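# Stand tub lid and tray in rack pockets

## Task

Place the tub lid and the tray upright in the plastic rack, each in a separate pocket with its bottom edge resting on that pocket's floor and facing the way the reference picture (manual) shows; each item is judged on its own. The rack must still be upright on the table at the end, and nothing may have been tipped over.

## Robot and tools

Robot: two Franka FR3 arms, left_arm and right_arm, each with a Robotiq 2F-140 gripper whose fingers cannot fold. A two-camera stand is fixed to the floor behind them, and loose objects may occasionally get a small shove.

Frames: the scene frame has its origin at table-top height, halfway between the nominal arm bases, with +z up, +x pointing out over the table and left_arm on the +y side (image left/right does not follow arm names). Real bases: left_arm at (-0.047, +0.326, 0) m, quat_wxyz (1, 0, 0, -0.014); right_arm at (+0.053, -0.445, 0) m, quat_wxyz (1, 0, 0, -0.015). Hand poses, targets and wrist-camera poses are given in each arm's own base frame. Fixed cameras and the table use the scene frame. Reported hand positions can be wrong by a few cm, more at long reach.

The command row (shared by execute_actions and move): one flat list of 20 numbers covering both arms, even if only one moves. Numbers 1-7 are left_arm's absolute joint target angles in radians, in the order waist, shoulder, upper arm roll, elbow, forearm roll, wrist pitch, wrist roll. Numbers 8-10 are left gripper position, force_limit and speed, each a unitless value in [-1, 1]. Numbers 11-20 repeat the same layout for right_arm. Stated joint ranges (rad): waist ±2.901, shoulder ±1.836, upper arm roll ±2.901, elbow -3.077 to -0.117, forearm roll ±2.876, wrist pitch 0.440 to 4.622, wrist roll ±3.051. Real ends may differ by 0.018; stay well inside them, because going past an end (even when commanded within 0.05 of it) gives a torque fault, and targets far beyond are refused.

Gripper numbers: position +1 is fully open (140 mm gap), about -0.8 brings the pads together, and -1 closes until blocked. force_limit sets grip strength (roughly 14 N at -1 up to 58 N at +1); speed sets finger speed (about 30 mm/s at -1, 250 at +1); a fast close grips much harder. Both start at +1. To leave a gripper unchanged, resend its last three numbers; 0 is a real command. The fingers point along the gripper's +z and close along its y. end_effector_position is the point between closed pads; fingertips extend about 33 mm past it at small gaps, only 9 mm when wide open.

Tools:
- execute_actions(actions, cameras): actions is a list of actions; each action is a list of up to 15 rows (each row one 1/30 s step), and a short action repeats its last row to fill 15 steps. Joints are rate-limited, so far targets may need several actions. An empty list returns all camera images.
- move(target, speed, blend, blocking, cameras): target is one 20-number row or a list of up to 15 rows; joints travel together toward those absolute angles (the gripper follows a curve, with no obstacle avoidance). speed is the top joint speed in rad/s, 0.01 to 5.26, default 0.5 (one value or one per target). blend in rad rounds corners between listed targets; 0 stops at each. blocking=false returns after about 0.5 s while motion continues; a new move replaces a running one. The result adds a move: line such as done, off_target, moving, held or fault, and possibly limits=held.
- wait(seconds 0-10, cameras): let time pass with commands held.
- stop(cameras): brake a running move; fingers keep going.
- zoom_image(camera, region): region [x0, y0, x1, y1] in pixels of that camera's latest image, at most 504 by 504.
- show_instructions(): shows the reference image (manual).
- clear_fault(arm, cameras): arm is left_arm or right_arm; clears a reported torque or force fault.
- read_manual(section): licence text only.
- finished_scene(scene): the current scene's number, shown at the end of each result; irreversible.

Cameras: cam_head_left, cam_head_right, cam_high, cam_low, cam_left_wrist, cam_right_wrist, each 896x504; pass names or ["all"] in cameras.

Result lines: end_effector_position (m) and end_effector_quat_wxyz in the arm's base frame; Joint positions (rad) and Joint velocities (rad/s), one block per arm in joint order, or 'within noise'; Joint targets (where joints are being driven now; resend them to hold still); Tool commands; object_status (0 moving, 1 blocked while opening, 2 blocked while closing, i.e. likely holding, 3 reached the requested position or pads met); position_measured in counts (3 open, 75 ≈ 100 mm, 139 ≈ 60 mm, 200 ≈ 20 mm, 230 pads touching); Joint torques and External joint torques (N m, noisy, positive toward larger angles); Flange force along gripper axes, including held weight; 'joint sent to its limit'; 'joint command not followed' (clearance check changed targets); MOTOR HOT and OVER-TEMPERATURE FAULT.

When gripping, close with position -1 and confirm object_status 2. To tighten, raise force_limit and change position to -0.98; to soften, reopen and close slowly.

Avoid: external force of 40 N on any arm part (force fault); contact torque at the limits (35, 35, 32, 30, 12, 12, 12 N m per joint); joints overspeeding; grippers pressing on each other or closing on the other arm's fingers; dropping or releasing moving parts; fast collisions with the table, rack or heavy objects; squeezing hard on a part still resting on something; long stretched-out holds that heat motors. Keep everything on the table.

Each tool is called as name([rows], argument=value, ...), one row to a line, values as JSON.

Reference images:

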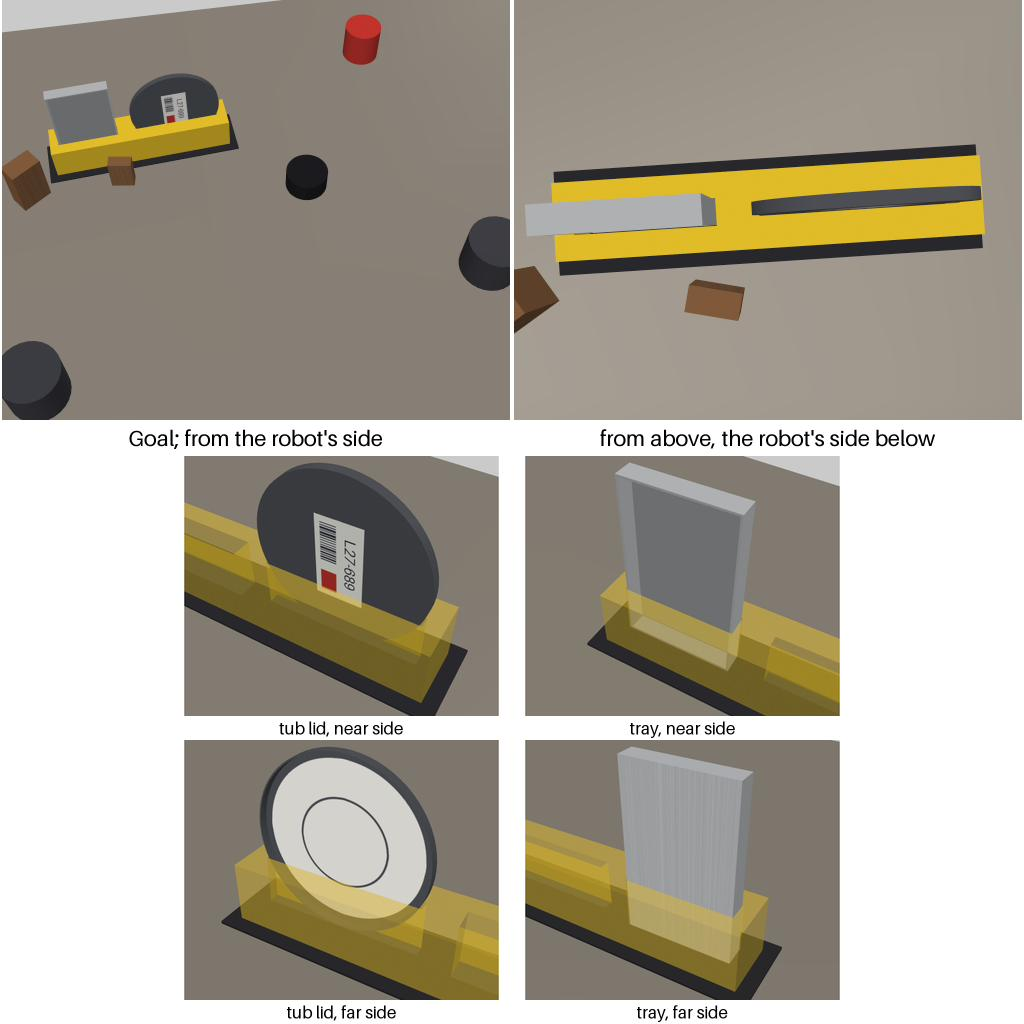

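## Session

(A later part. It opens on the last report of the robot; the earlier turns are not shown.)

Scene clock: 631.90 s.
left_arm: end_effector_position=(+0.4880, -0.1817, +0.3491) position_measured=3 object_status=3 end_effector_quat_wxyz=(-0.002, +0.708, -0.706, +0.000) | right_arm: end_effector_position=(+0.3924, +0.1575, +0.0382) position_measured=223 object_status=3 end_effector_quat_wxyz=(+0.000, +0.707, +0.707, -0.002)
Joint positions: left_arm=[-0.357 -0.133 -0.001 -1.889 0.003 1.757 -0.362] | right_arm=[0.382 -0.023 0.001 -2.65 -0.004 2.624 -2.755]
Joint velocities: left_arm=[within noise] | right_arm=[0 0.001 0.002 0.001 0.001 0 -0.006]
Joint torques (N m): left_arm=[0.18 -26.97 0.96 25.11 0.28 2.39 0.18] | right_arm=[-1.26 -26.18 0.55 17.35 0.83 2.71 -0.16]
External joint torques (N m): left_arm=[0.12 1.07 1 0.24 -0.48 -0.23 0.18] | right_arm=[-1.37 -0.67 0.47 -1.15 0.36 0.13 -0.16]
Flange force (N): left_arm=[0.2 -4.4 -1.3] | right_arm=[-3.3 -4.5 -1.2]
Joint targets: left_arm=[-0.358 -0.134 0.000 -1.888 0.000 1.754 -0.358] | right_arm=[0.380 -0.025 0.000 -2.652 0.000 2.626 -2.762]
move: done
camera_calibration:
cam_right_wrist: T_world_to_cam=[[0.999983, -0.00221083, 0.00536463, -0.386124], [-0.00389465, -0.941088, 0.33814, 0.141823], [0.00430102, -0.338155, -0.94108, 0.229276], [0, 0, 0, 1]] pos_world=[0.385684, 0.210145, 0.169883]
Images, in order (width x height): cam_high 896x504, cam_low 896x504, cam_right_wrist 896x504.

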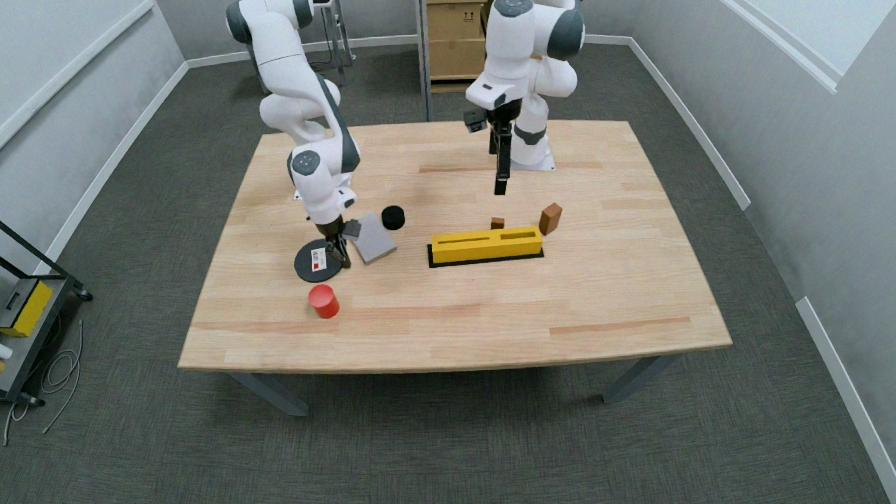

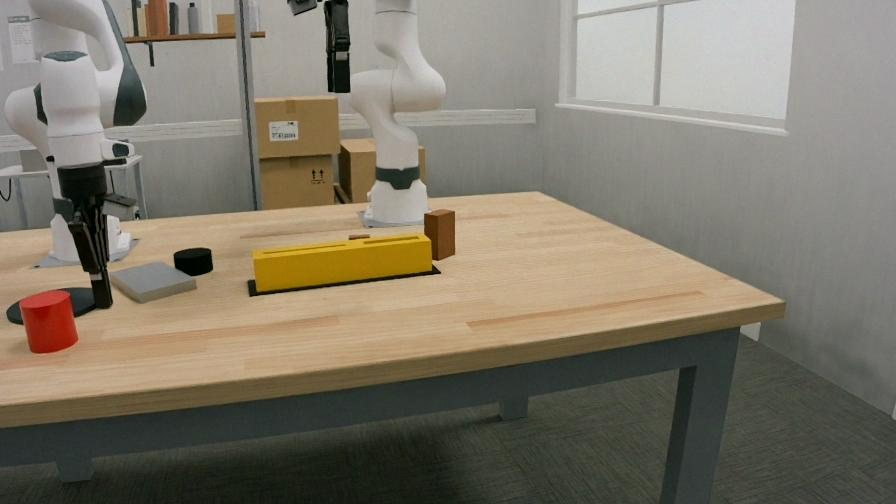

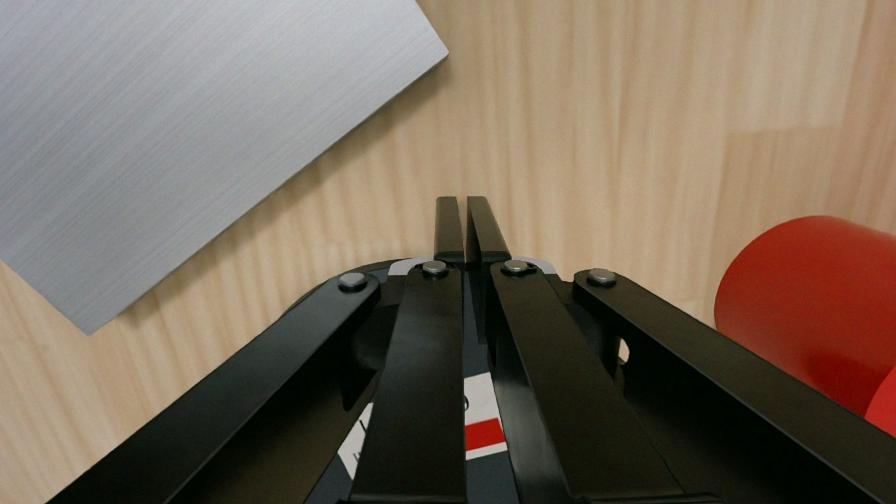

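move([
  [-0.358,-0.134,0,-1.888,0,1.754,-0.358,1,1,1,0.382,-0.159,0,-2.630,0,2.471,-2.755,-0.75,1,0],
  [-0.358,-0.134,0,-1.888,0,1.754,-0.358,1,1,1,0.437,-0.207,0,-2.6815,0,2.475,0.437,-0.75,1,0],
  [-0.358,-0.134,0,-1.888,0,1.754,-0.358,1,1,1,0.437,-0.207,0,-2.6815,0,2.475,0.437,-0.08,1,0],
], speed=[0.4,1.0,0.4], cameras=["cam_right_wrist","cam_high","cam_low"])

Scene clock: 677.03 s.
left_arm: end_effector_position=(+0.4880, -0.1817, +0.3491) position_measured=3 object_status=3 end_effector_quat_wxyz=(-0.002, +0.708, -0.706, +0.000) | right_arm: end_effector_position=(+0.3683, +0.1711, +0.0895) position_measured=139 object_status=0 end_effector_quat_wxyz=(+0.001, +0.710, -0.704, +0.001)
Joint positions: left_arm=[-0.357 -0.133 -0.001 -1.889 0.003 1.757 -0.362] | right_arm=[0.435 -0.205 0.001 -2.68 -0.004 2.474 0.431]
Joint torques (N m): left_arm=[0.16 -26.9 0.96 25.17 0.3 2.39 0.19] | right_arm=[-0.4 -22.04 0.42 19.51 0.82 2.49 0.27]
External joint torques (N m): left_arm=[0.03 1.18 0.93 0.32 -0.47 -0.22 0.19] | right_arm=[-0.39 -0.79 0.59 -1.22 0.35 -0.07 0.27]
Flange force (N): left_arm=[0.5 -4.9 -1.5] | right_arm=[1.5 6.0 -1.3]
Joint targets: left_arm=[-0.358 -0.134 0.000 -1.888 0.000 1.754 -0.358] | right_arm=[0.437 -0.207 0.000 -2.681 0.000 2.475 0.437]
move: done
camera_calibration:
cam_right_wrist: T_world_to_cam=[[-0.999942, -0.00633954, 0.00869301, 0.374632], [-0.0030895, 0.943128, 0.332415, -0.185024], [-0.010306, 0.332368, -0.943093, 0.173093], [0, 0, 0, 1]] pos_world=[0.375823, 0.119346, 0.221491]
Images, in order (width x height): cam_high 896x504, cam_low 896x504, cam_right_wrist 896x504.

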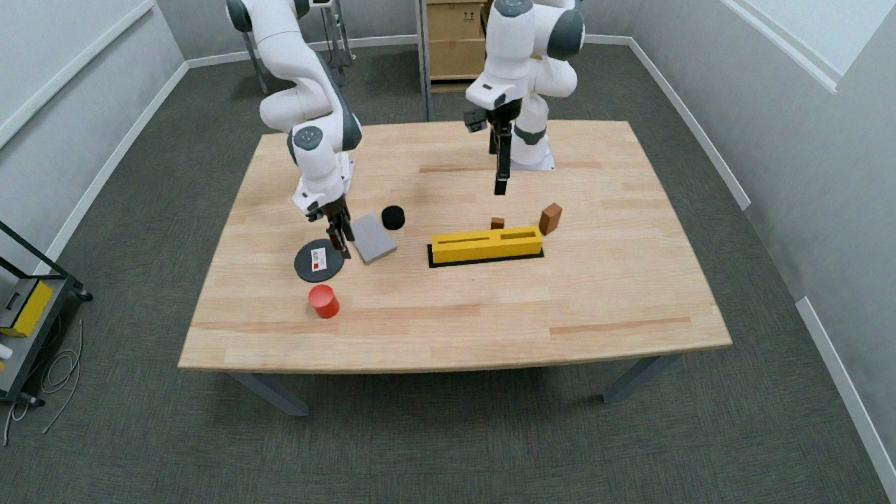

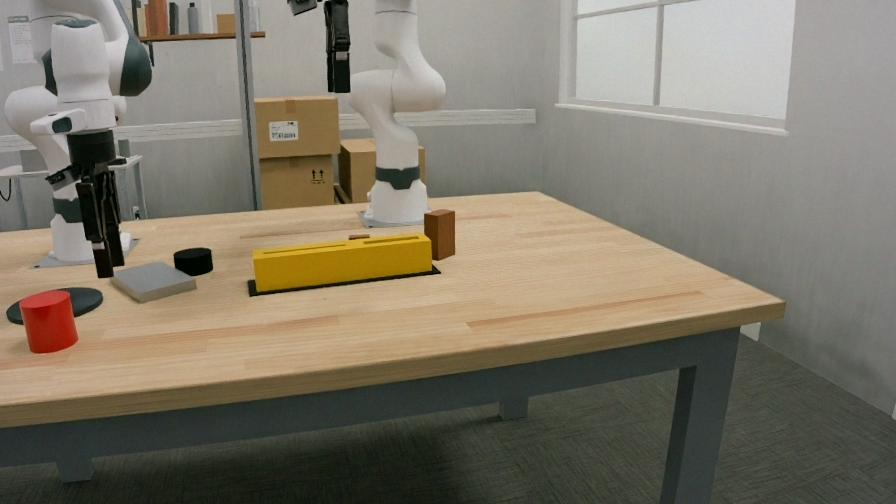

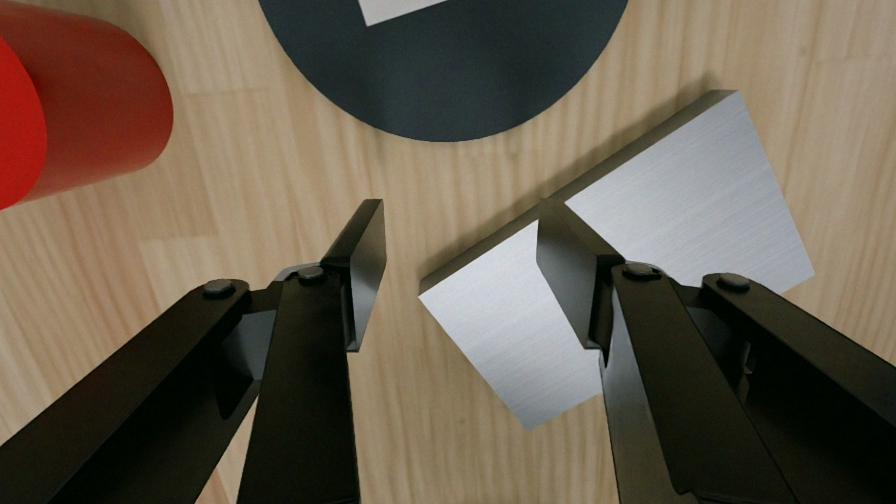

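move([
  [-0.358,-0.134,0,-1.888,0,1.754,-0.358,1,1,1,0.393,-0.207,0,-2.6815,0,2.475,0.393,-0.08,1,0],
  [-0.358,-0.134,0,-1.888,0,1.754,-0.358,1,1,1,0.393,-0.0603,0,-2.7074,0,2.647,0.393,-0.08,1,0],
], speed=[0.4,0.2], cameras=["cam_right_wrist","cam_high","cam_low"])

zoom_image(camera="cam_low", region=[0, 200, 240, 370])

Scene clock: 700.30 s.
left_arm: end_effector_position=(+0.4880, -0.1817, +0.3491) position_measured=3 object_status=3 end_effector_quat_wxyz=(-0.002, +0.708, -0.706, +0.000) | right_arm: end_effector_position=(+0.3751, +0.1563, +0.0371) position_measured=139 object_status=3 end_effector_quat_wxyz=(+0.000, +0.707, -0.707, +0.001)
Joint positions: left_arm=[-0.357 -0.133 -0.001 -1.889 0.003 1.757 -0.362] | right_arm=[0.395 -0.063 0.001 -2.707 -0.004 2.644 0.398]
Joint velocities: left_arm=[within noise] | right_arm=[0 0 0 0.001 0.001 0.005 0.001]
Joint torques (N m): left_arm=[0.09 -26.97 1 25.18 0.3 2.39 0.18] | right_arm=[-1.24 -23.3 0.4 17.38 0.71 2.74 -0.11]
External joint torques (N m): left_arm=[-0.04 1.06 0.96 0.33 -0.46 -0.23 0.18] | right_arm=[-1.27 0.46 0.41 -0.78 0.35 0.19 -0.11]
Flange force (N): left_arm=[0.4 -4.6 -1.5] | right_arm=[1.6 0.9 2.1]
Joint targets: left_arm=[-0.358 -0.134 0.000 -1.888 0.000 1.754 -0.358] | right_arm=[0.393 -0.060 0.000 -2.707 0.000 2.647 0.393]
move: done
camera_calibration:
cam_right_wrist: T_world_to_cam=[[-0.999975, 0.000850937, 0.00708139, 0.380721], [0.00316611, 0.942632, 0.33382, -0.155891], [-0.00639108, 0.333834, -0.94261, 0.126929], [0, 0, 0, 1]] pos_world=[0.382016, 0.104251, 0.168988]
Images, in order (width x height): cam_high 896x504, cam_low 896x504, cam_right_wrist 896x504.

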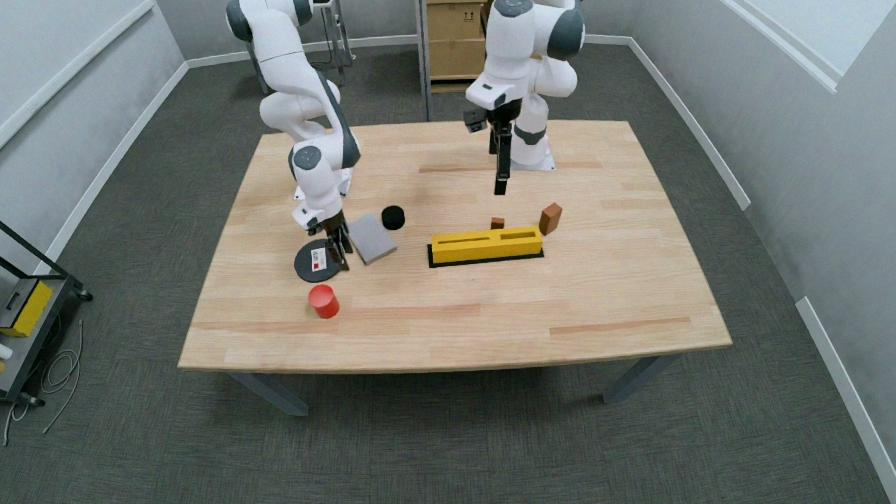

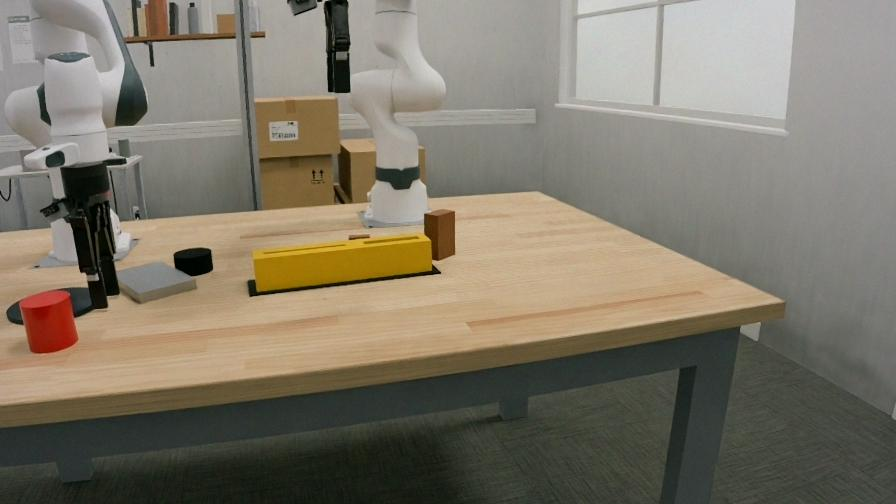

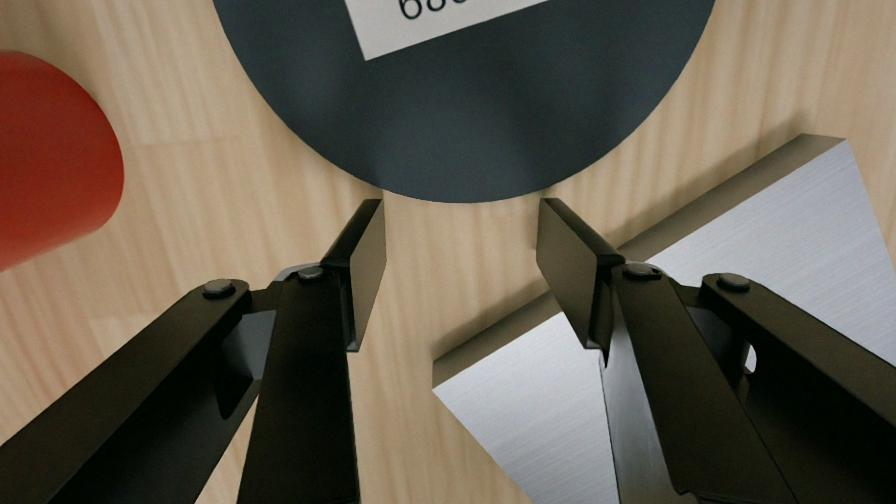

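Scaled by 2.100 from the camera's 896x504 image, which has a finer 1280x720 frame.

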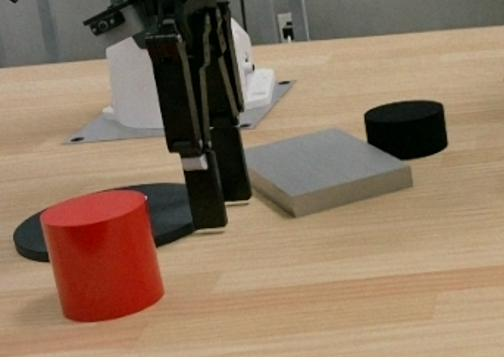

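move([
  [-0.358,-0.134,0,-1.888,0,1.754,-0.358,1,1,1,0.2102,-0.1192,0,-2.779,0,2.66,0.2102,-0.08,1,0],
  [-0.358,-0.134,0,-1.888,0,1.754,-0.358,1,1,1,0.0,-0.1418,0,-2.8052,0,2.6634,0.0,-0.08,1,0],
  [-0.358,-0.134,0,-1.888,0,1.754,-0.358,1,1,1,-0.2355,-0.1133,0,-2.772,0,2.6587,-0.2355,-0.08,1,0],
  [-0.358,-0.134,0,-1.888,0,1.754,-0.358,1,1,1,-0.4475,-0.0356,0,-2.6763,0,2.6407,-0.4475,-0.08,1,0],
], speed=0.25, blend=[0.03,0.03,0.03,0], cameras=["cam_right_wrist","cam_high","cam_head_right","cam_low"])

Scene clock: 711.50 s.
left_arm: end_effector_position=(+0.4880, -0.1817, +0.3491) position_measured=3 object_status=3 end_effector_quat_wxyz=(-0.002, +0.708, -0.706, +0.000) | right_arm: end_effector_position=(+0.3762, -0.1801, +0.0372) position_measured=139 object_status=3 end_effector_quat_wxyz=(+0.000, +0.706, -0.708, +0.002)
Joint positions: left_arm=[-0.357 -0.133 -0.001 -1.889 0.003 1.757 -0.362] | right_arm=[-0.446 -0.039 0 -2.677 -0.003 2.643 -0.44]
Joint velocities: left_arm=[within noise] | right_arm=[0.002 0 0 0.001 0 0 -0.007]
Joint torques (N m): left_arm=[0.13 -26.94 0.95 25.15 0.29 2.39 0.17] | right_arm=[-1.31 -24.29 0.55 17.88 0.66 2.25 -0.03]
External joint torques (N m): left_arm=[0.01 1.11 0.93 0.29 -0.48 -0.22 0.17] | right_arm=[-1.45 0.58 0.44 -0.42 0.29 -0.4 -0.03]
Flange force (N): left_arm=[0.5 -4.6 -1.4] | right_arm=[1.2 0.1 0.5]
Joint targets: left_arm=[-0.358 -0.134 0.000 -1.888 0.000 1.754 -0.358] | right_arm=[-0.448 -0.036 0.000 -2.676 0.000 2.641 -0.448]
move: done
camera_calibration:
cam_right_wrist: T_world_to_cam=[[-0.999983, 0.00369165, 0.0046028, 0.382686], [0.00501069, 0.943238, 0.332079, 0.16062], [-0.00311562, 0.332097, -0.94324, 0.23768], [0, 0, 0, 1]] pos_world=[0.382615, -0.231849, 0.169089]
Images, in order (width x height): cam_head_right 896x504, cam_high 896x504, cam_low 896x504, cam_right_wrist 896x504.

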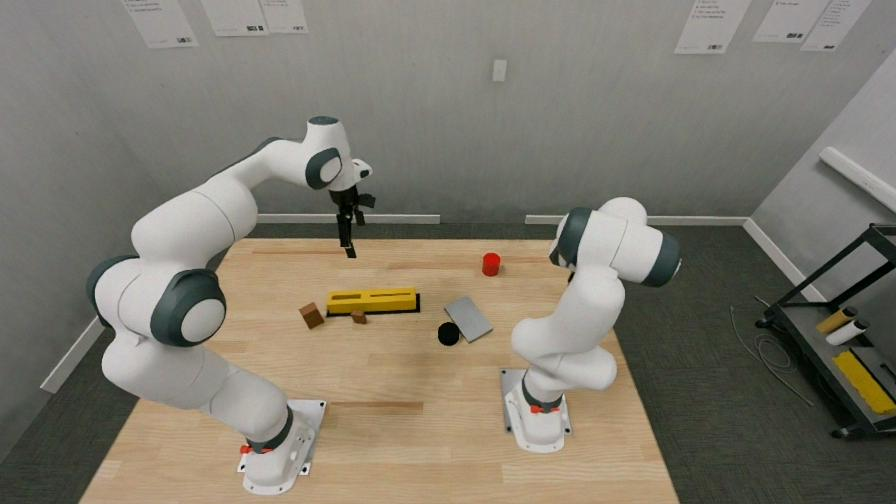

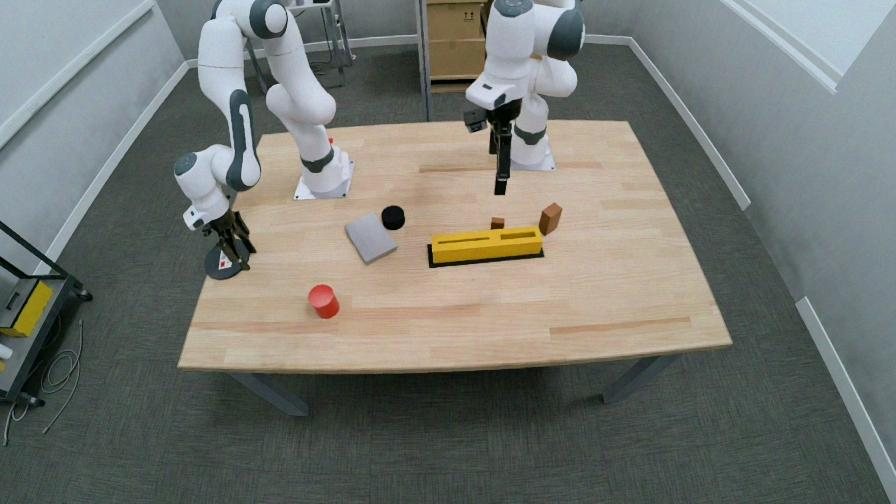

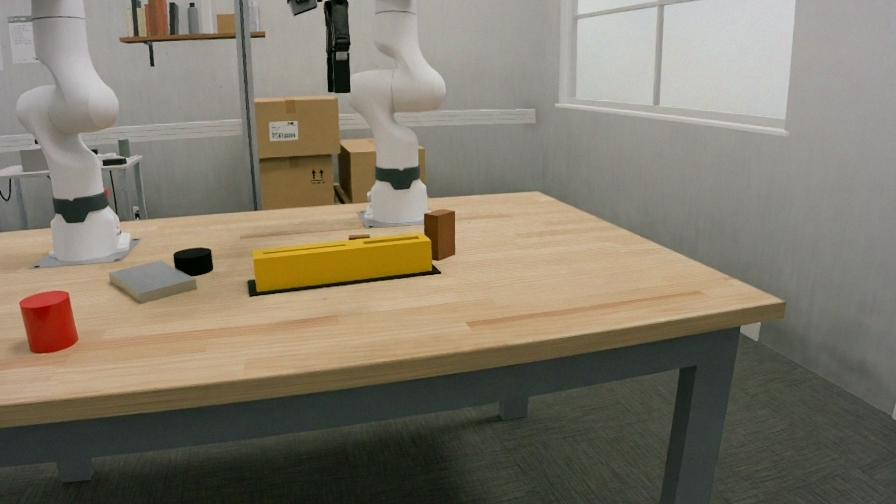

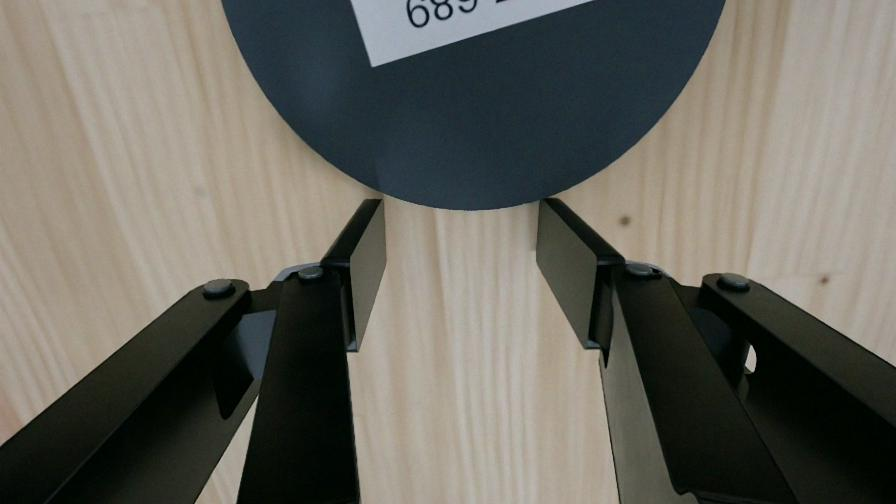

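zoom_image(camera="cam_high", region=[170, 210, 310, 300])

zoom_image(camera="cam_head_right", region=[490, 200, 690, 360])

Scaled by 3.600 from the camera's 896x504 image, which has a finer 1280x720 frame.

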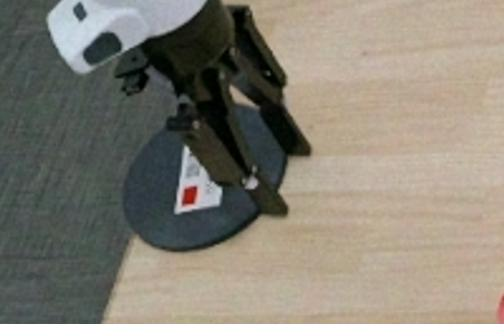

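Scaled by 2.520 from the camera's 896x504 image, which has a finer 1280x720 frame.

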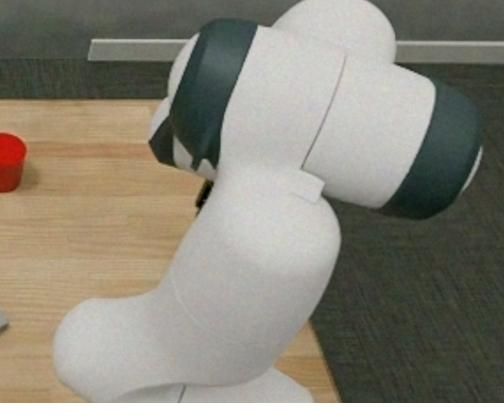

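move([
  [-0.358,-0.134,0,-1.888,0,1.754,-0.358,1,1,1,-0.4805,-0.0158,0,-2.6508,0,2.635,-0.4805,-0.08,1,0],
  [-0.358,-0.134,0,-1.888,0,1.754,-0.358,1,1,1,-0.4573,-0.1928,0,-2.6341,0,2.4413,-0.4573,-0.08,1,0],
  [-0.358,-0.134,0,-1.888,0,1.754,-0.358,1,1,1,-0.55,-0.437,0,-2.311,0,1.8735,2.59,-0.08,1,0],
], speed=[0.15,0.3,0.9], cameras=["cam_right_wrist","cam_high"])

zoom_image(camera="cam_right_wrist", region=[200, 50, 700, 350])

Scene clock: 831.30 s.
left_arm: end_effector_position=(+0.4880, -0.1817, +0.3491) position_measured=3 object_status=3 end_effector_quat_wxyz=(-0.002, +0.708, -0.706, +0.000) | right_arm: end_effector_position=(+0.3583, -0.2200, +0.2989) position_measured=139 object_status=3 end_effector_quat_wxyz=(+0.000, +0.703, +0.711, -0.002)
Joint positions: left_arm=[-0.357 -0.133 -0.001 -1.889 0.003 1.757 -0.362] | right_arm=[-0.548 -0.435 0 -2.312 -0.003 1.876 2.583]
Joint velocities: left_arm=[within noise] | right_arm=[0 0.001 -0.001 0 -0.001 0 0.006]
Joint torques (N m): left_arm=[0.13 -26.98 0.98 25.1 0.3 2.39 0.18] | right_arm=[-1.28 -18.01 0.18 24.74 1.23 2.04 0.36]
External joint torques (N m): left_arm=[0.01 1.08 0.96 0.2 -0.47 -0.23 0.18] | right_arm=[-1.42 -0.53 0.43 -0.24 0.34 -0.45 0.36]
Flange force (N): left_arm=[0.3 -4.3 -1.2] | right_arm=[1.6 -1.9 -0.8]
Joint targets: left_arm=[-0.358 -0.134 0.000 -1.888 0.000 1.754 -0.358] | right_arm=[-0.550 -0.437 0.000 -2.311 0.000 1.874 2.590]
move: done
camera_calibration:
cam_right_wrist: T_world_to_cam=[[0.999931, 0.0100867, 0.00599317, -0.351838], [0.00747152, -0.941262, 0.337595, -0.305691], [0.00904638, -0.337527, -0.941272, 0.34557], [0, 0, 0, 1]] pos_world=[0.350972, -0.167548, 0.430584]
Images, in order (width x height): cam_high 896x504, cam_right_wrist 896x504.

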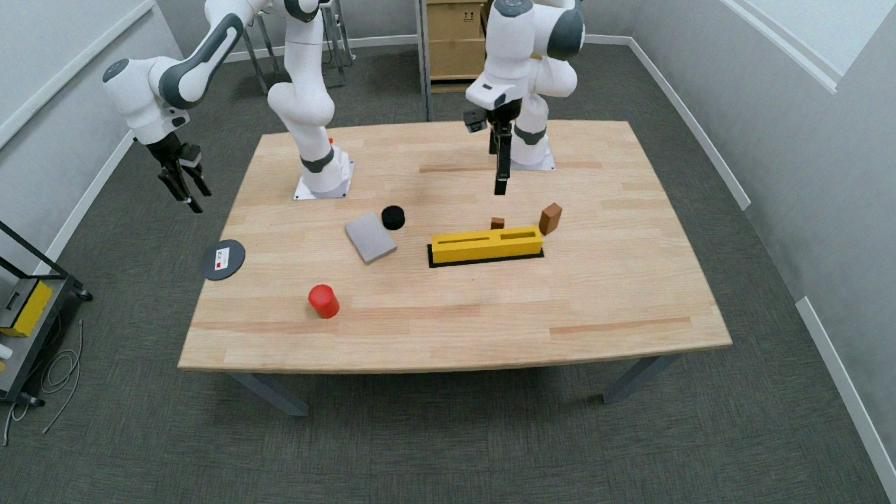

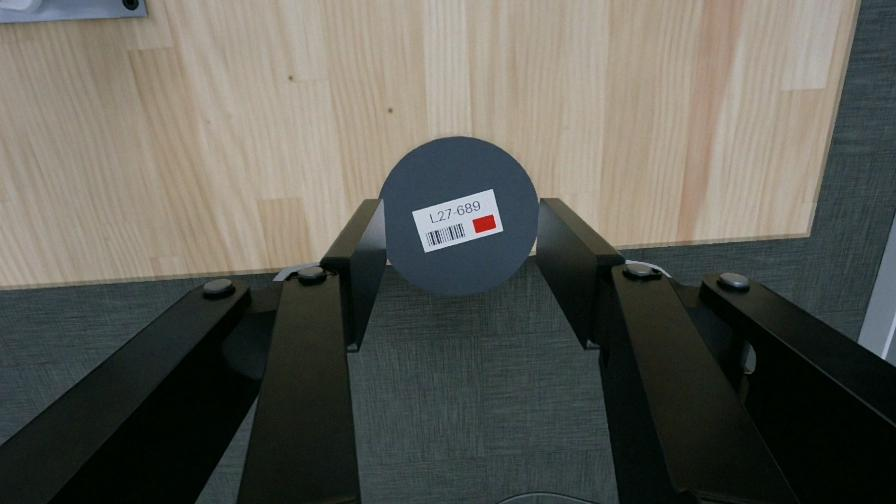

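Scaled by 1.008 from the camera's 896x504 image, which has a finer 1280x720 frame.

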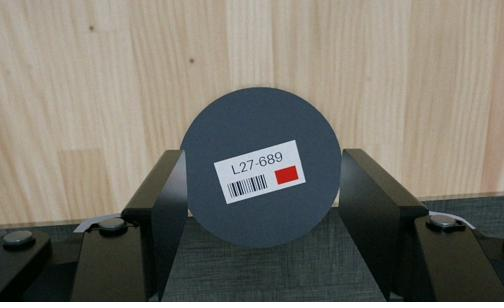

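move([
  [-0.358,-0.134,0,-1.888,0,1.754,-0.358,1,1,1,-0.4287,-0.2224,0,-2.6651,0,2.4427,2.713,-0.08,1,0],
  [-0.358,-0.134,0,-1.888,0,1.754,-0.358,1,1,1,-0.4287,-0.0531,0,-2.6985,0,2.6454,2.713,-0.08,1,0],
  [-0.358,-0.134,0,-1.888,0,1.754,-0.358,1,1,1,-0.5159,-0.0067,0,-2.6389,0,2.6322,2.6257,-0.08,1,0],
  [-0.358,-0.134,0,-1.888,0,1.754,-0.358,1,1,1,-0.4933,-0.1829,0,-2.6236,0,2.4407,2.648,-0.08,1,0],
  [-0.358,-0.134,0,-1.888,0,1.754,-0.358,1,1,1,-0.55,-0.437,0,-2.311,0,1.8735,2.59,-0.08,1,0],
], speed=[0.8,0.25,0.15,0.3,0.9], cameras=["cam_right_wrist","cam_high"])

Scene clock: 865.30 s.
left_arm: end_effector_position=(+0.4880, -0.1817, +0.3491) position_measured=3 object_status=3 end_effector_quat_wxyz=(-0.002, +0.708, -0.706, +0.000) | right_arm: end_effector_position=(+0.3589, -0.2204, +0.3005) position_measured=139 object_status=3 end_effector_quat_wxyz=(+0.002, +0.708, +0.706, -0.001)
Joint positions: left_arm=[-0.357 -0.133 -0.001 -1.889 0.003 1.757 -0.362] | right_arm=[-0.548 -0.438 0 -2.311 -0.003 1.877 2.596]
Joint velocities: left_arm=[within noise] | right_arm=[-0.001 0 -0.002 0 -0.001 -0.004 -0.003]
Joint torques (N m): left_arm=[0.13 -26.97 0.98 25.17 0.3 2.38 0.23] | right_arm=[-1.28 -17.72 0.19 24.53 1.22 2.08 -0.12]
External joint torques (N m): left_arm=[0.13 1.08 1.08 0.3 -0.46 -0.24 0.23] | right_arm=[-1.34 -0.37 0.53 -0.45 0.33 -0.43 -0.12]
Flange force (N): left_arm=[0.1 -4.7 -1.5] | right_arm=[1.1 -2.4 -0.2]
Joint targets: left_arm=[-0.358 -0.134 0.000 -1.888 0.000 1.754 -0.358] | right_arm=[-0.550 -0.437 0.000 -2.311 0.000 1.874 2.590]
move: done
camera_calibration:
cam_right_wrist: T_world_to_cam=[[0.999948, -0.00327302, 0.00961862, -0.356474], [-0.00634606, -0.940513, 0.339697, -0.302041], [0.0079346, -0.339741, -0.940486, 0.346685], [0, 0, 0, 1]] pos_world=[0.351788, -0.167457, 0.432083]
Images, in order (width x height): cam_high 896x504, cam_right_wrist 896x504.

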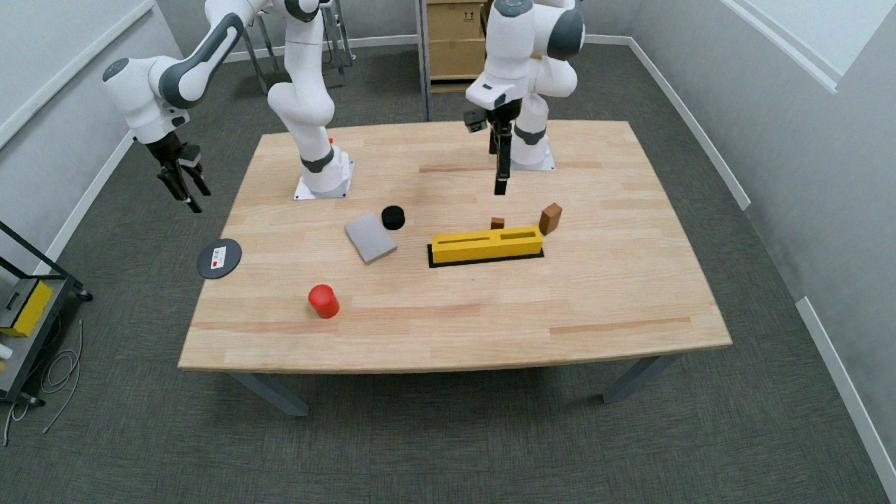

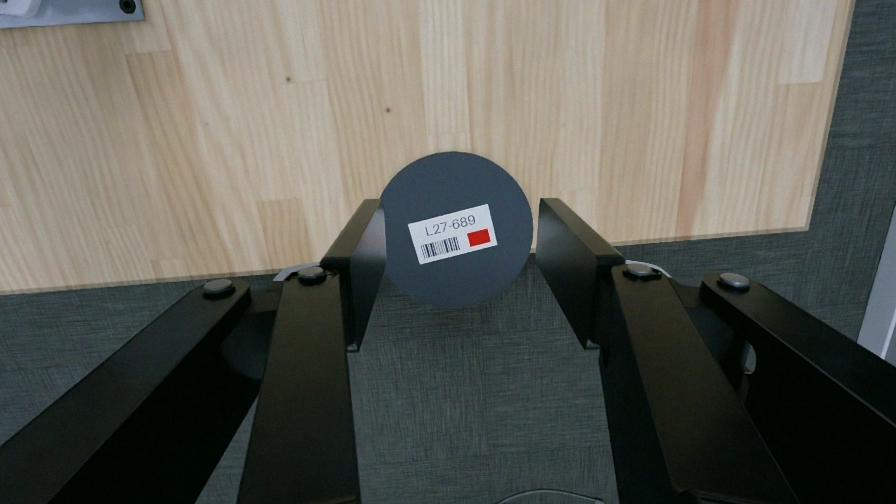

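move([
  [-0.358,-0.134,0,-1.888,0,1.754,-0.358,1,1,1,-1.837,0.518,0,-2.064,1.100,1.2945,-2.649,-0.08,1,0],
  [-0.358,-0.134,0,-1.888,0,1.754,-0.358,1,1,1,-1.748,0.9514,0,-1.9626,1.1298,1.4722,-2.936,-0.08,1,0],
], speed=[1.5,0.4], cameras=["all"])

Scene clock: 922.47 s.
left_arm: end_effector_position=(+0.4880, -0.1817, +0.3491) position_measured=3 object_status=3 end_effector_quat_wxyz=(-0.002, +0.708, -0.706, +0.000) | right_arm: end_effector_position=(+0.2271, -0.3946, +0.0080) position_measured=139 object_status=3 end_effector_quat_wxyz=(+0.566, -0.562, +0.428, -0.424)
Joint positions: left_arm=[-0.357 -0.133 -0.001 -1.889 0.003 1.757 -0.362] | right_arm=[-1.749 0.951 -0.001 -1.964 1.126 1.47 -2.929]
Joint velocities: left_arm=[within noise] | right_arm=[0.001 0.001 -0.001 0 0.001 -0.001 -0.005]
Joint torques (N m): left_arm=[0.14 -26.94 1 25.12 0.3 2.4 0.15] | right_arm=[-0.65 -43.38 2.69 10.02 1.06 -2.25 -0.36]
External joint torques (N m): left_arm=[0 0.99 0.94 0.36 -0.47 -0.2 0.15] | right_arm=[-0.73 0.43 0.16 -0.72 0.41 0.32 -0.26]
Flange force (N): left_arm=[0.4 -4.5 -1.5] | right_arm=[-2.0 0.1 1.3]
Joint targets: left_arm=[-0.358 -0.134 0.000 -1.888 0.000 1.754 -0.358] | right_arm=[-1.748 0.951 0.000 -1.963 1.130 1.472 -2.936]
move: done
camera_calibration:
cam_left_wrist: T_world_to_cam=[[-0.999869, -0.0161284, -0.00126694, 0.493183], [-0.0156914, 0.947748, 0.318633, 0.0773773], [-0.00393831, 0.318611, -0.947877, 0.532279], [0, 0, 0, 1]] pos_world=[0.496428, -0.23497, 0.480505]
cam_right_wrist: T_world_to_cam=[[-0.009165, 0.0073604, -0.999931, 0.0190959], [-0.579527, 0.814875, 0.0113099, 0.458113], [0.814902, 0.57959, -0.00320278, 0.185413], [0, 0, 0, 1]] pos_world=[0.114571, -0.480909, 0.0145072]

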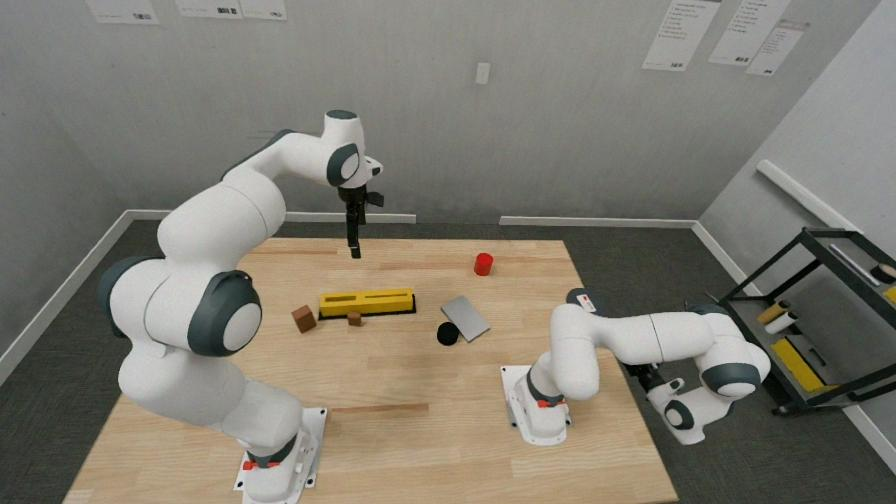

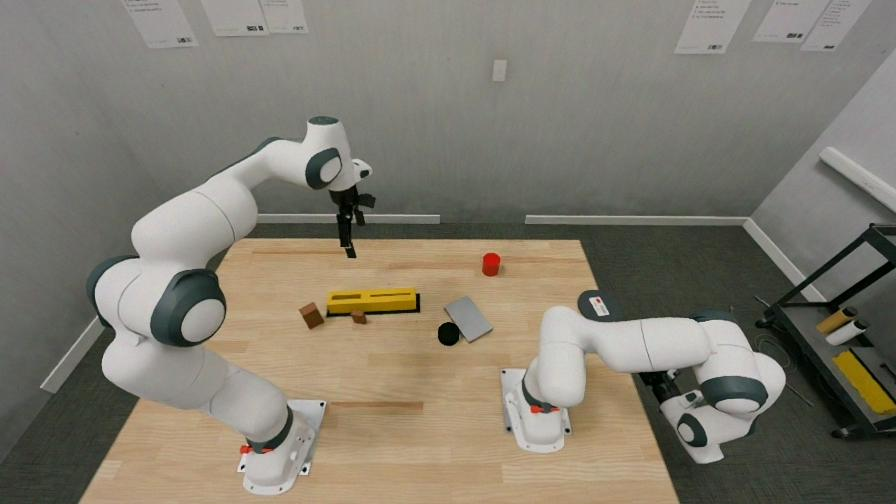

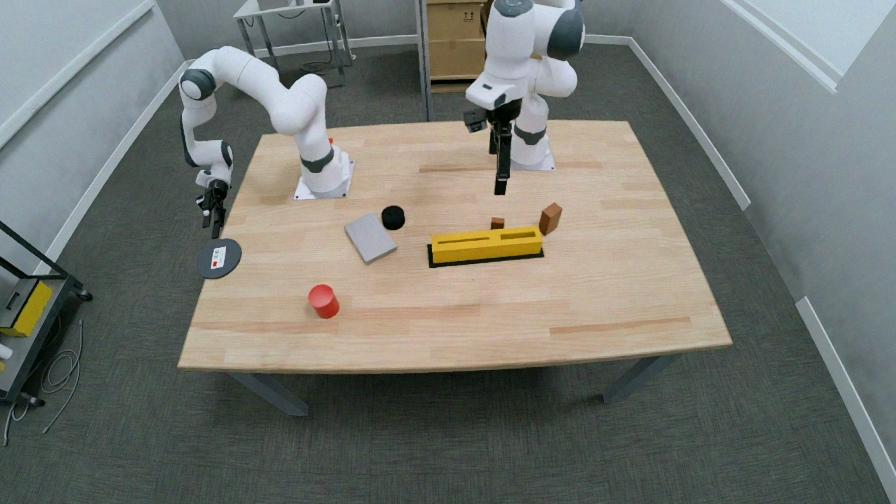

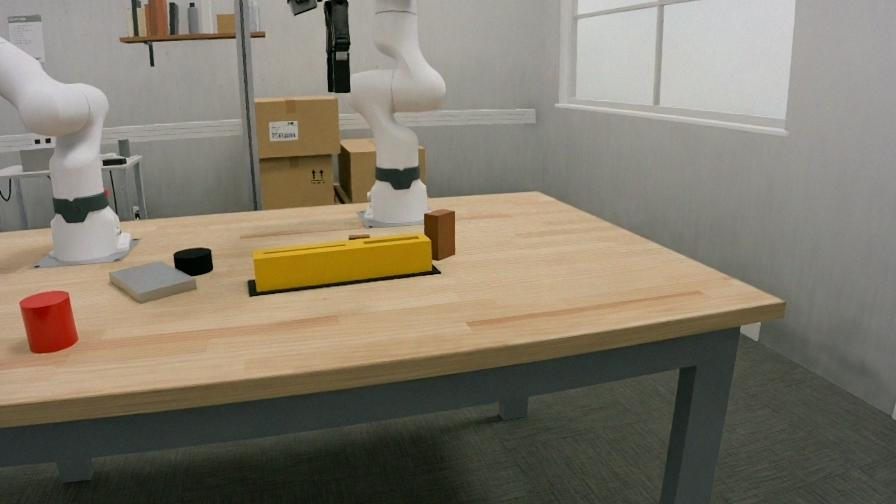

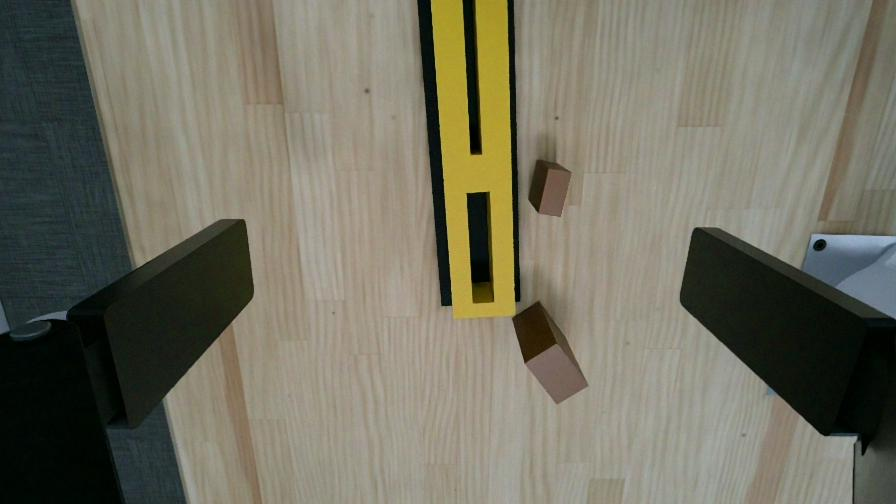

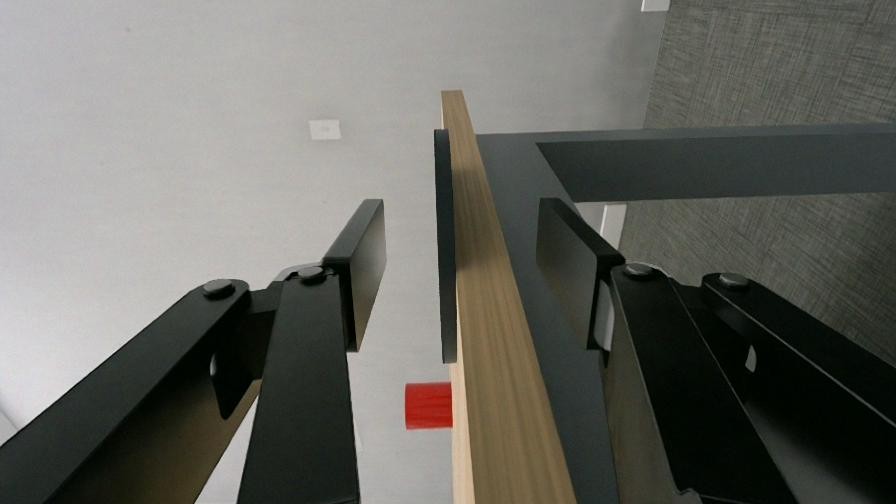

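move(target=[-0.358,-0.134,0,-1.888,0,1.754,-0.358,1,1,1,-1.5537,0.9063,0,-2.0584,1.3184,1.5225,-2.963,-0.08,1,0], speed=0.15, cameras=["cam_right_wrist","cam_high","cam_head_right"])

zoom_image(camera="cam_high", region=[160, 180, 300, 290])

Scene clock: 995.00 s.
left_arm: end_effector_position=(+0.4880, -0.1817, +0.3491) position_measured=3 object_status=3 end_effector_quat_wxyz=(-0.002, +0.708, -0.706, +0.000) | right_arm: end_effector_position=(+0.3181, -0.3753, +0.0139) position_measured=139 object_status=3 end_effector_quat_wxyz=(+0.569, -0.559, +0.429, -0.423)
Joint positions: left_arm=[-0.357 -0.133 -0.001 -1.889 0.003 1.757 -0.362] | right_arm=[-1.555 0.908 0 -2.057 1.314 1.52 -2.956]
Joint velocities: left_arm=[within noise] | right_arm=[-0.001 -0.001 -0.001 -0.001 0.003 0.003 -0.005]
Joint torques (N m): left_arm=[0.15 -26.94 0.99 25.2 0.29 2.39 0.19] | right_arm=[-0.63 -42.96 2.52 8.78 0.94 -2.21 -0.22]
External joint torques (N m): left_arm=[0.2 1.3 1.16 0.26 -0.46 -0.23 0.19] | right_arm=[-0.68 -0.29 0.13 -1.39 0.46 0.39 -0.12]
Flange force (N): left_arm=[0.2 -5.2 -1.4] | right_arm=[-4.5 -3.4 1.9]
Joint targets: left_arm=[-0.358 -0.134 0.000 -1.888 0.000 1.754 -0.358] | right_arm=[-1.554 0.906 0.000 -2.058 1.318 1.523 -2.963]
move: done
camera_calibration:
cam_right_wrist: T_world_to_cam=[[-0.0062742, 0.0150595, -0.999867, 0.0275447], [-0.580539, 0.814077, 0.0159041, 0.494956], [0.814208, 0.580562, 0.00363493, 0.100516], [0, 0, 0, 1]] pos_world=[0.205673, -0.461703, 0.0193038]
Images, in order (width x height): cam_head_right 896x504, cam_high 896x504, cam_right_wrist 896x504.

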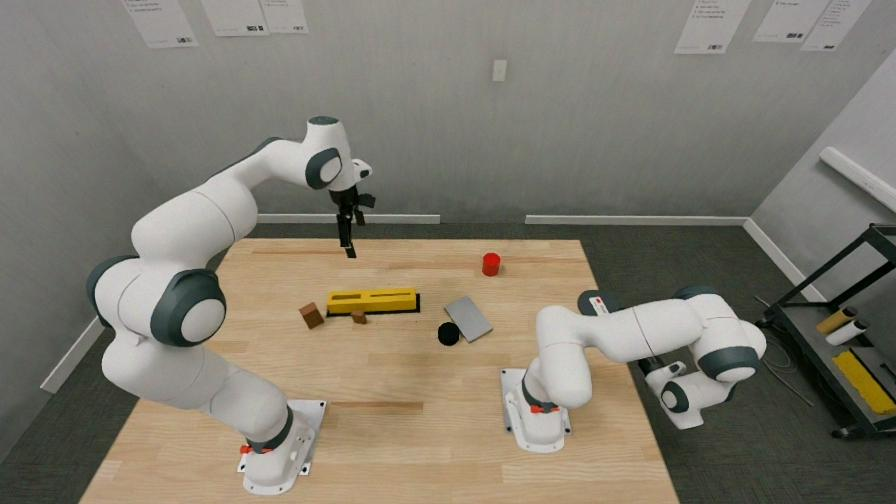

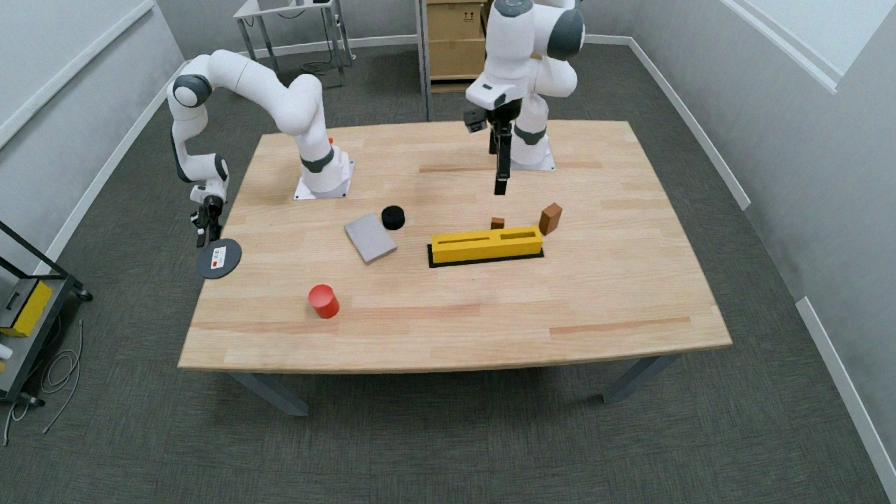

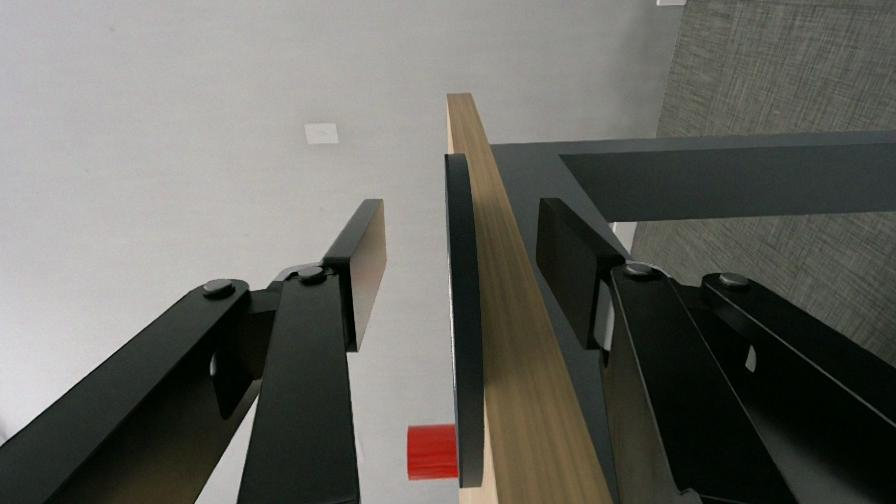

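Scaled by 3.600 from the camera's 896x504 image, which has a finer 1280x720 frame.

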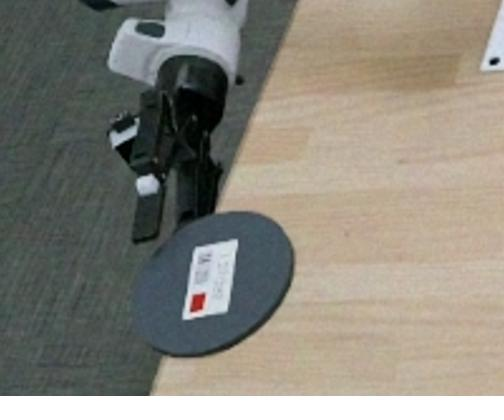

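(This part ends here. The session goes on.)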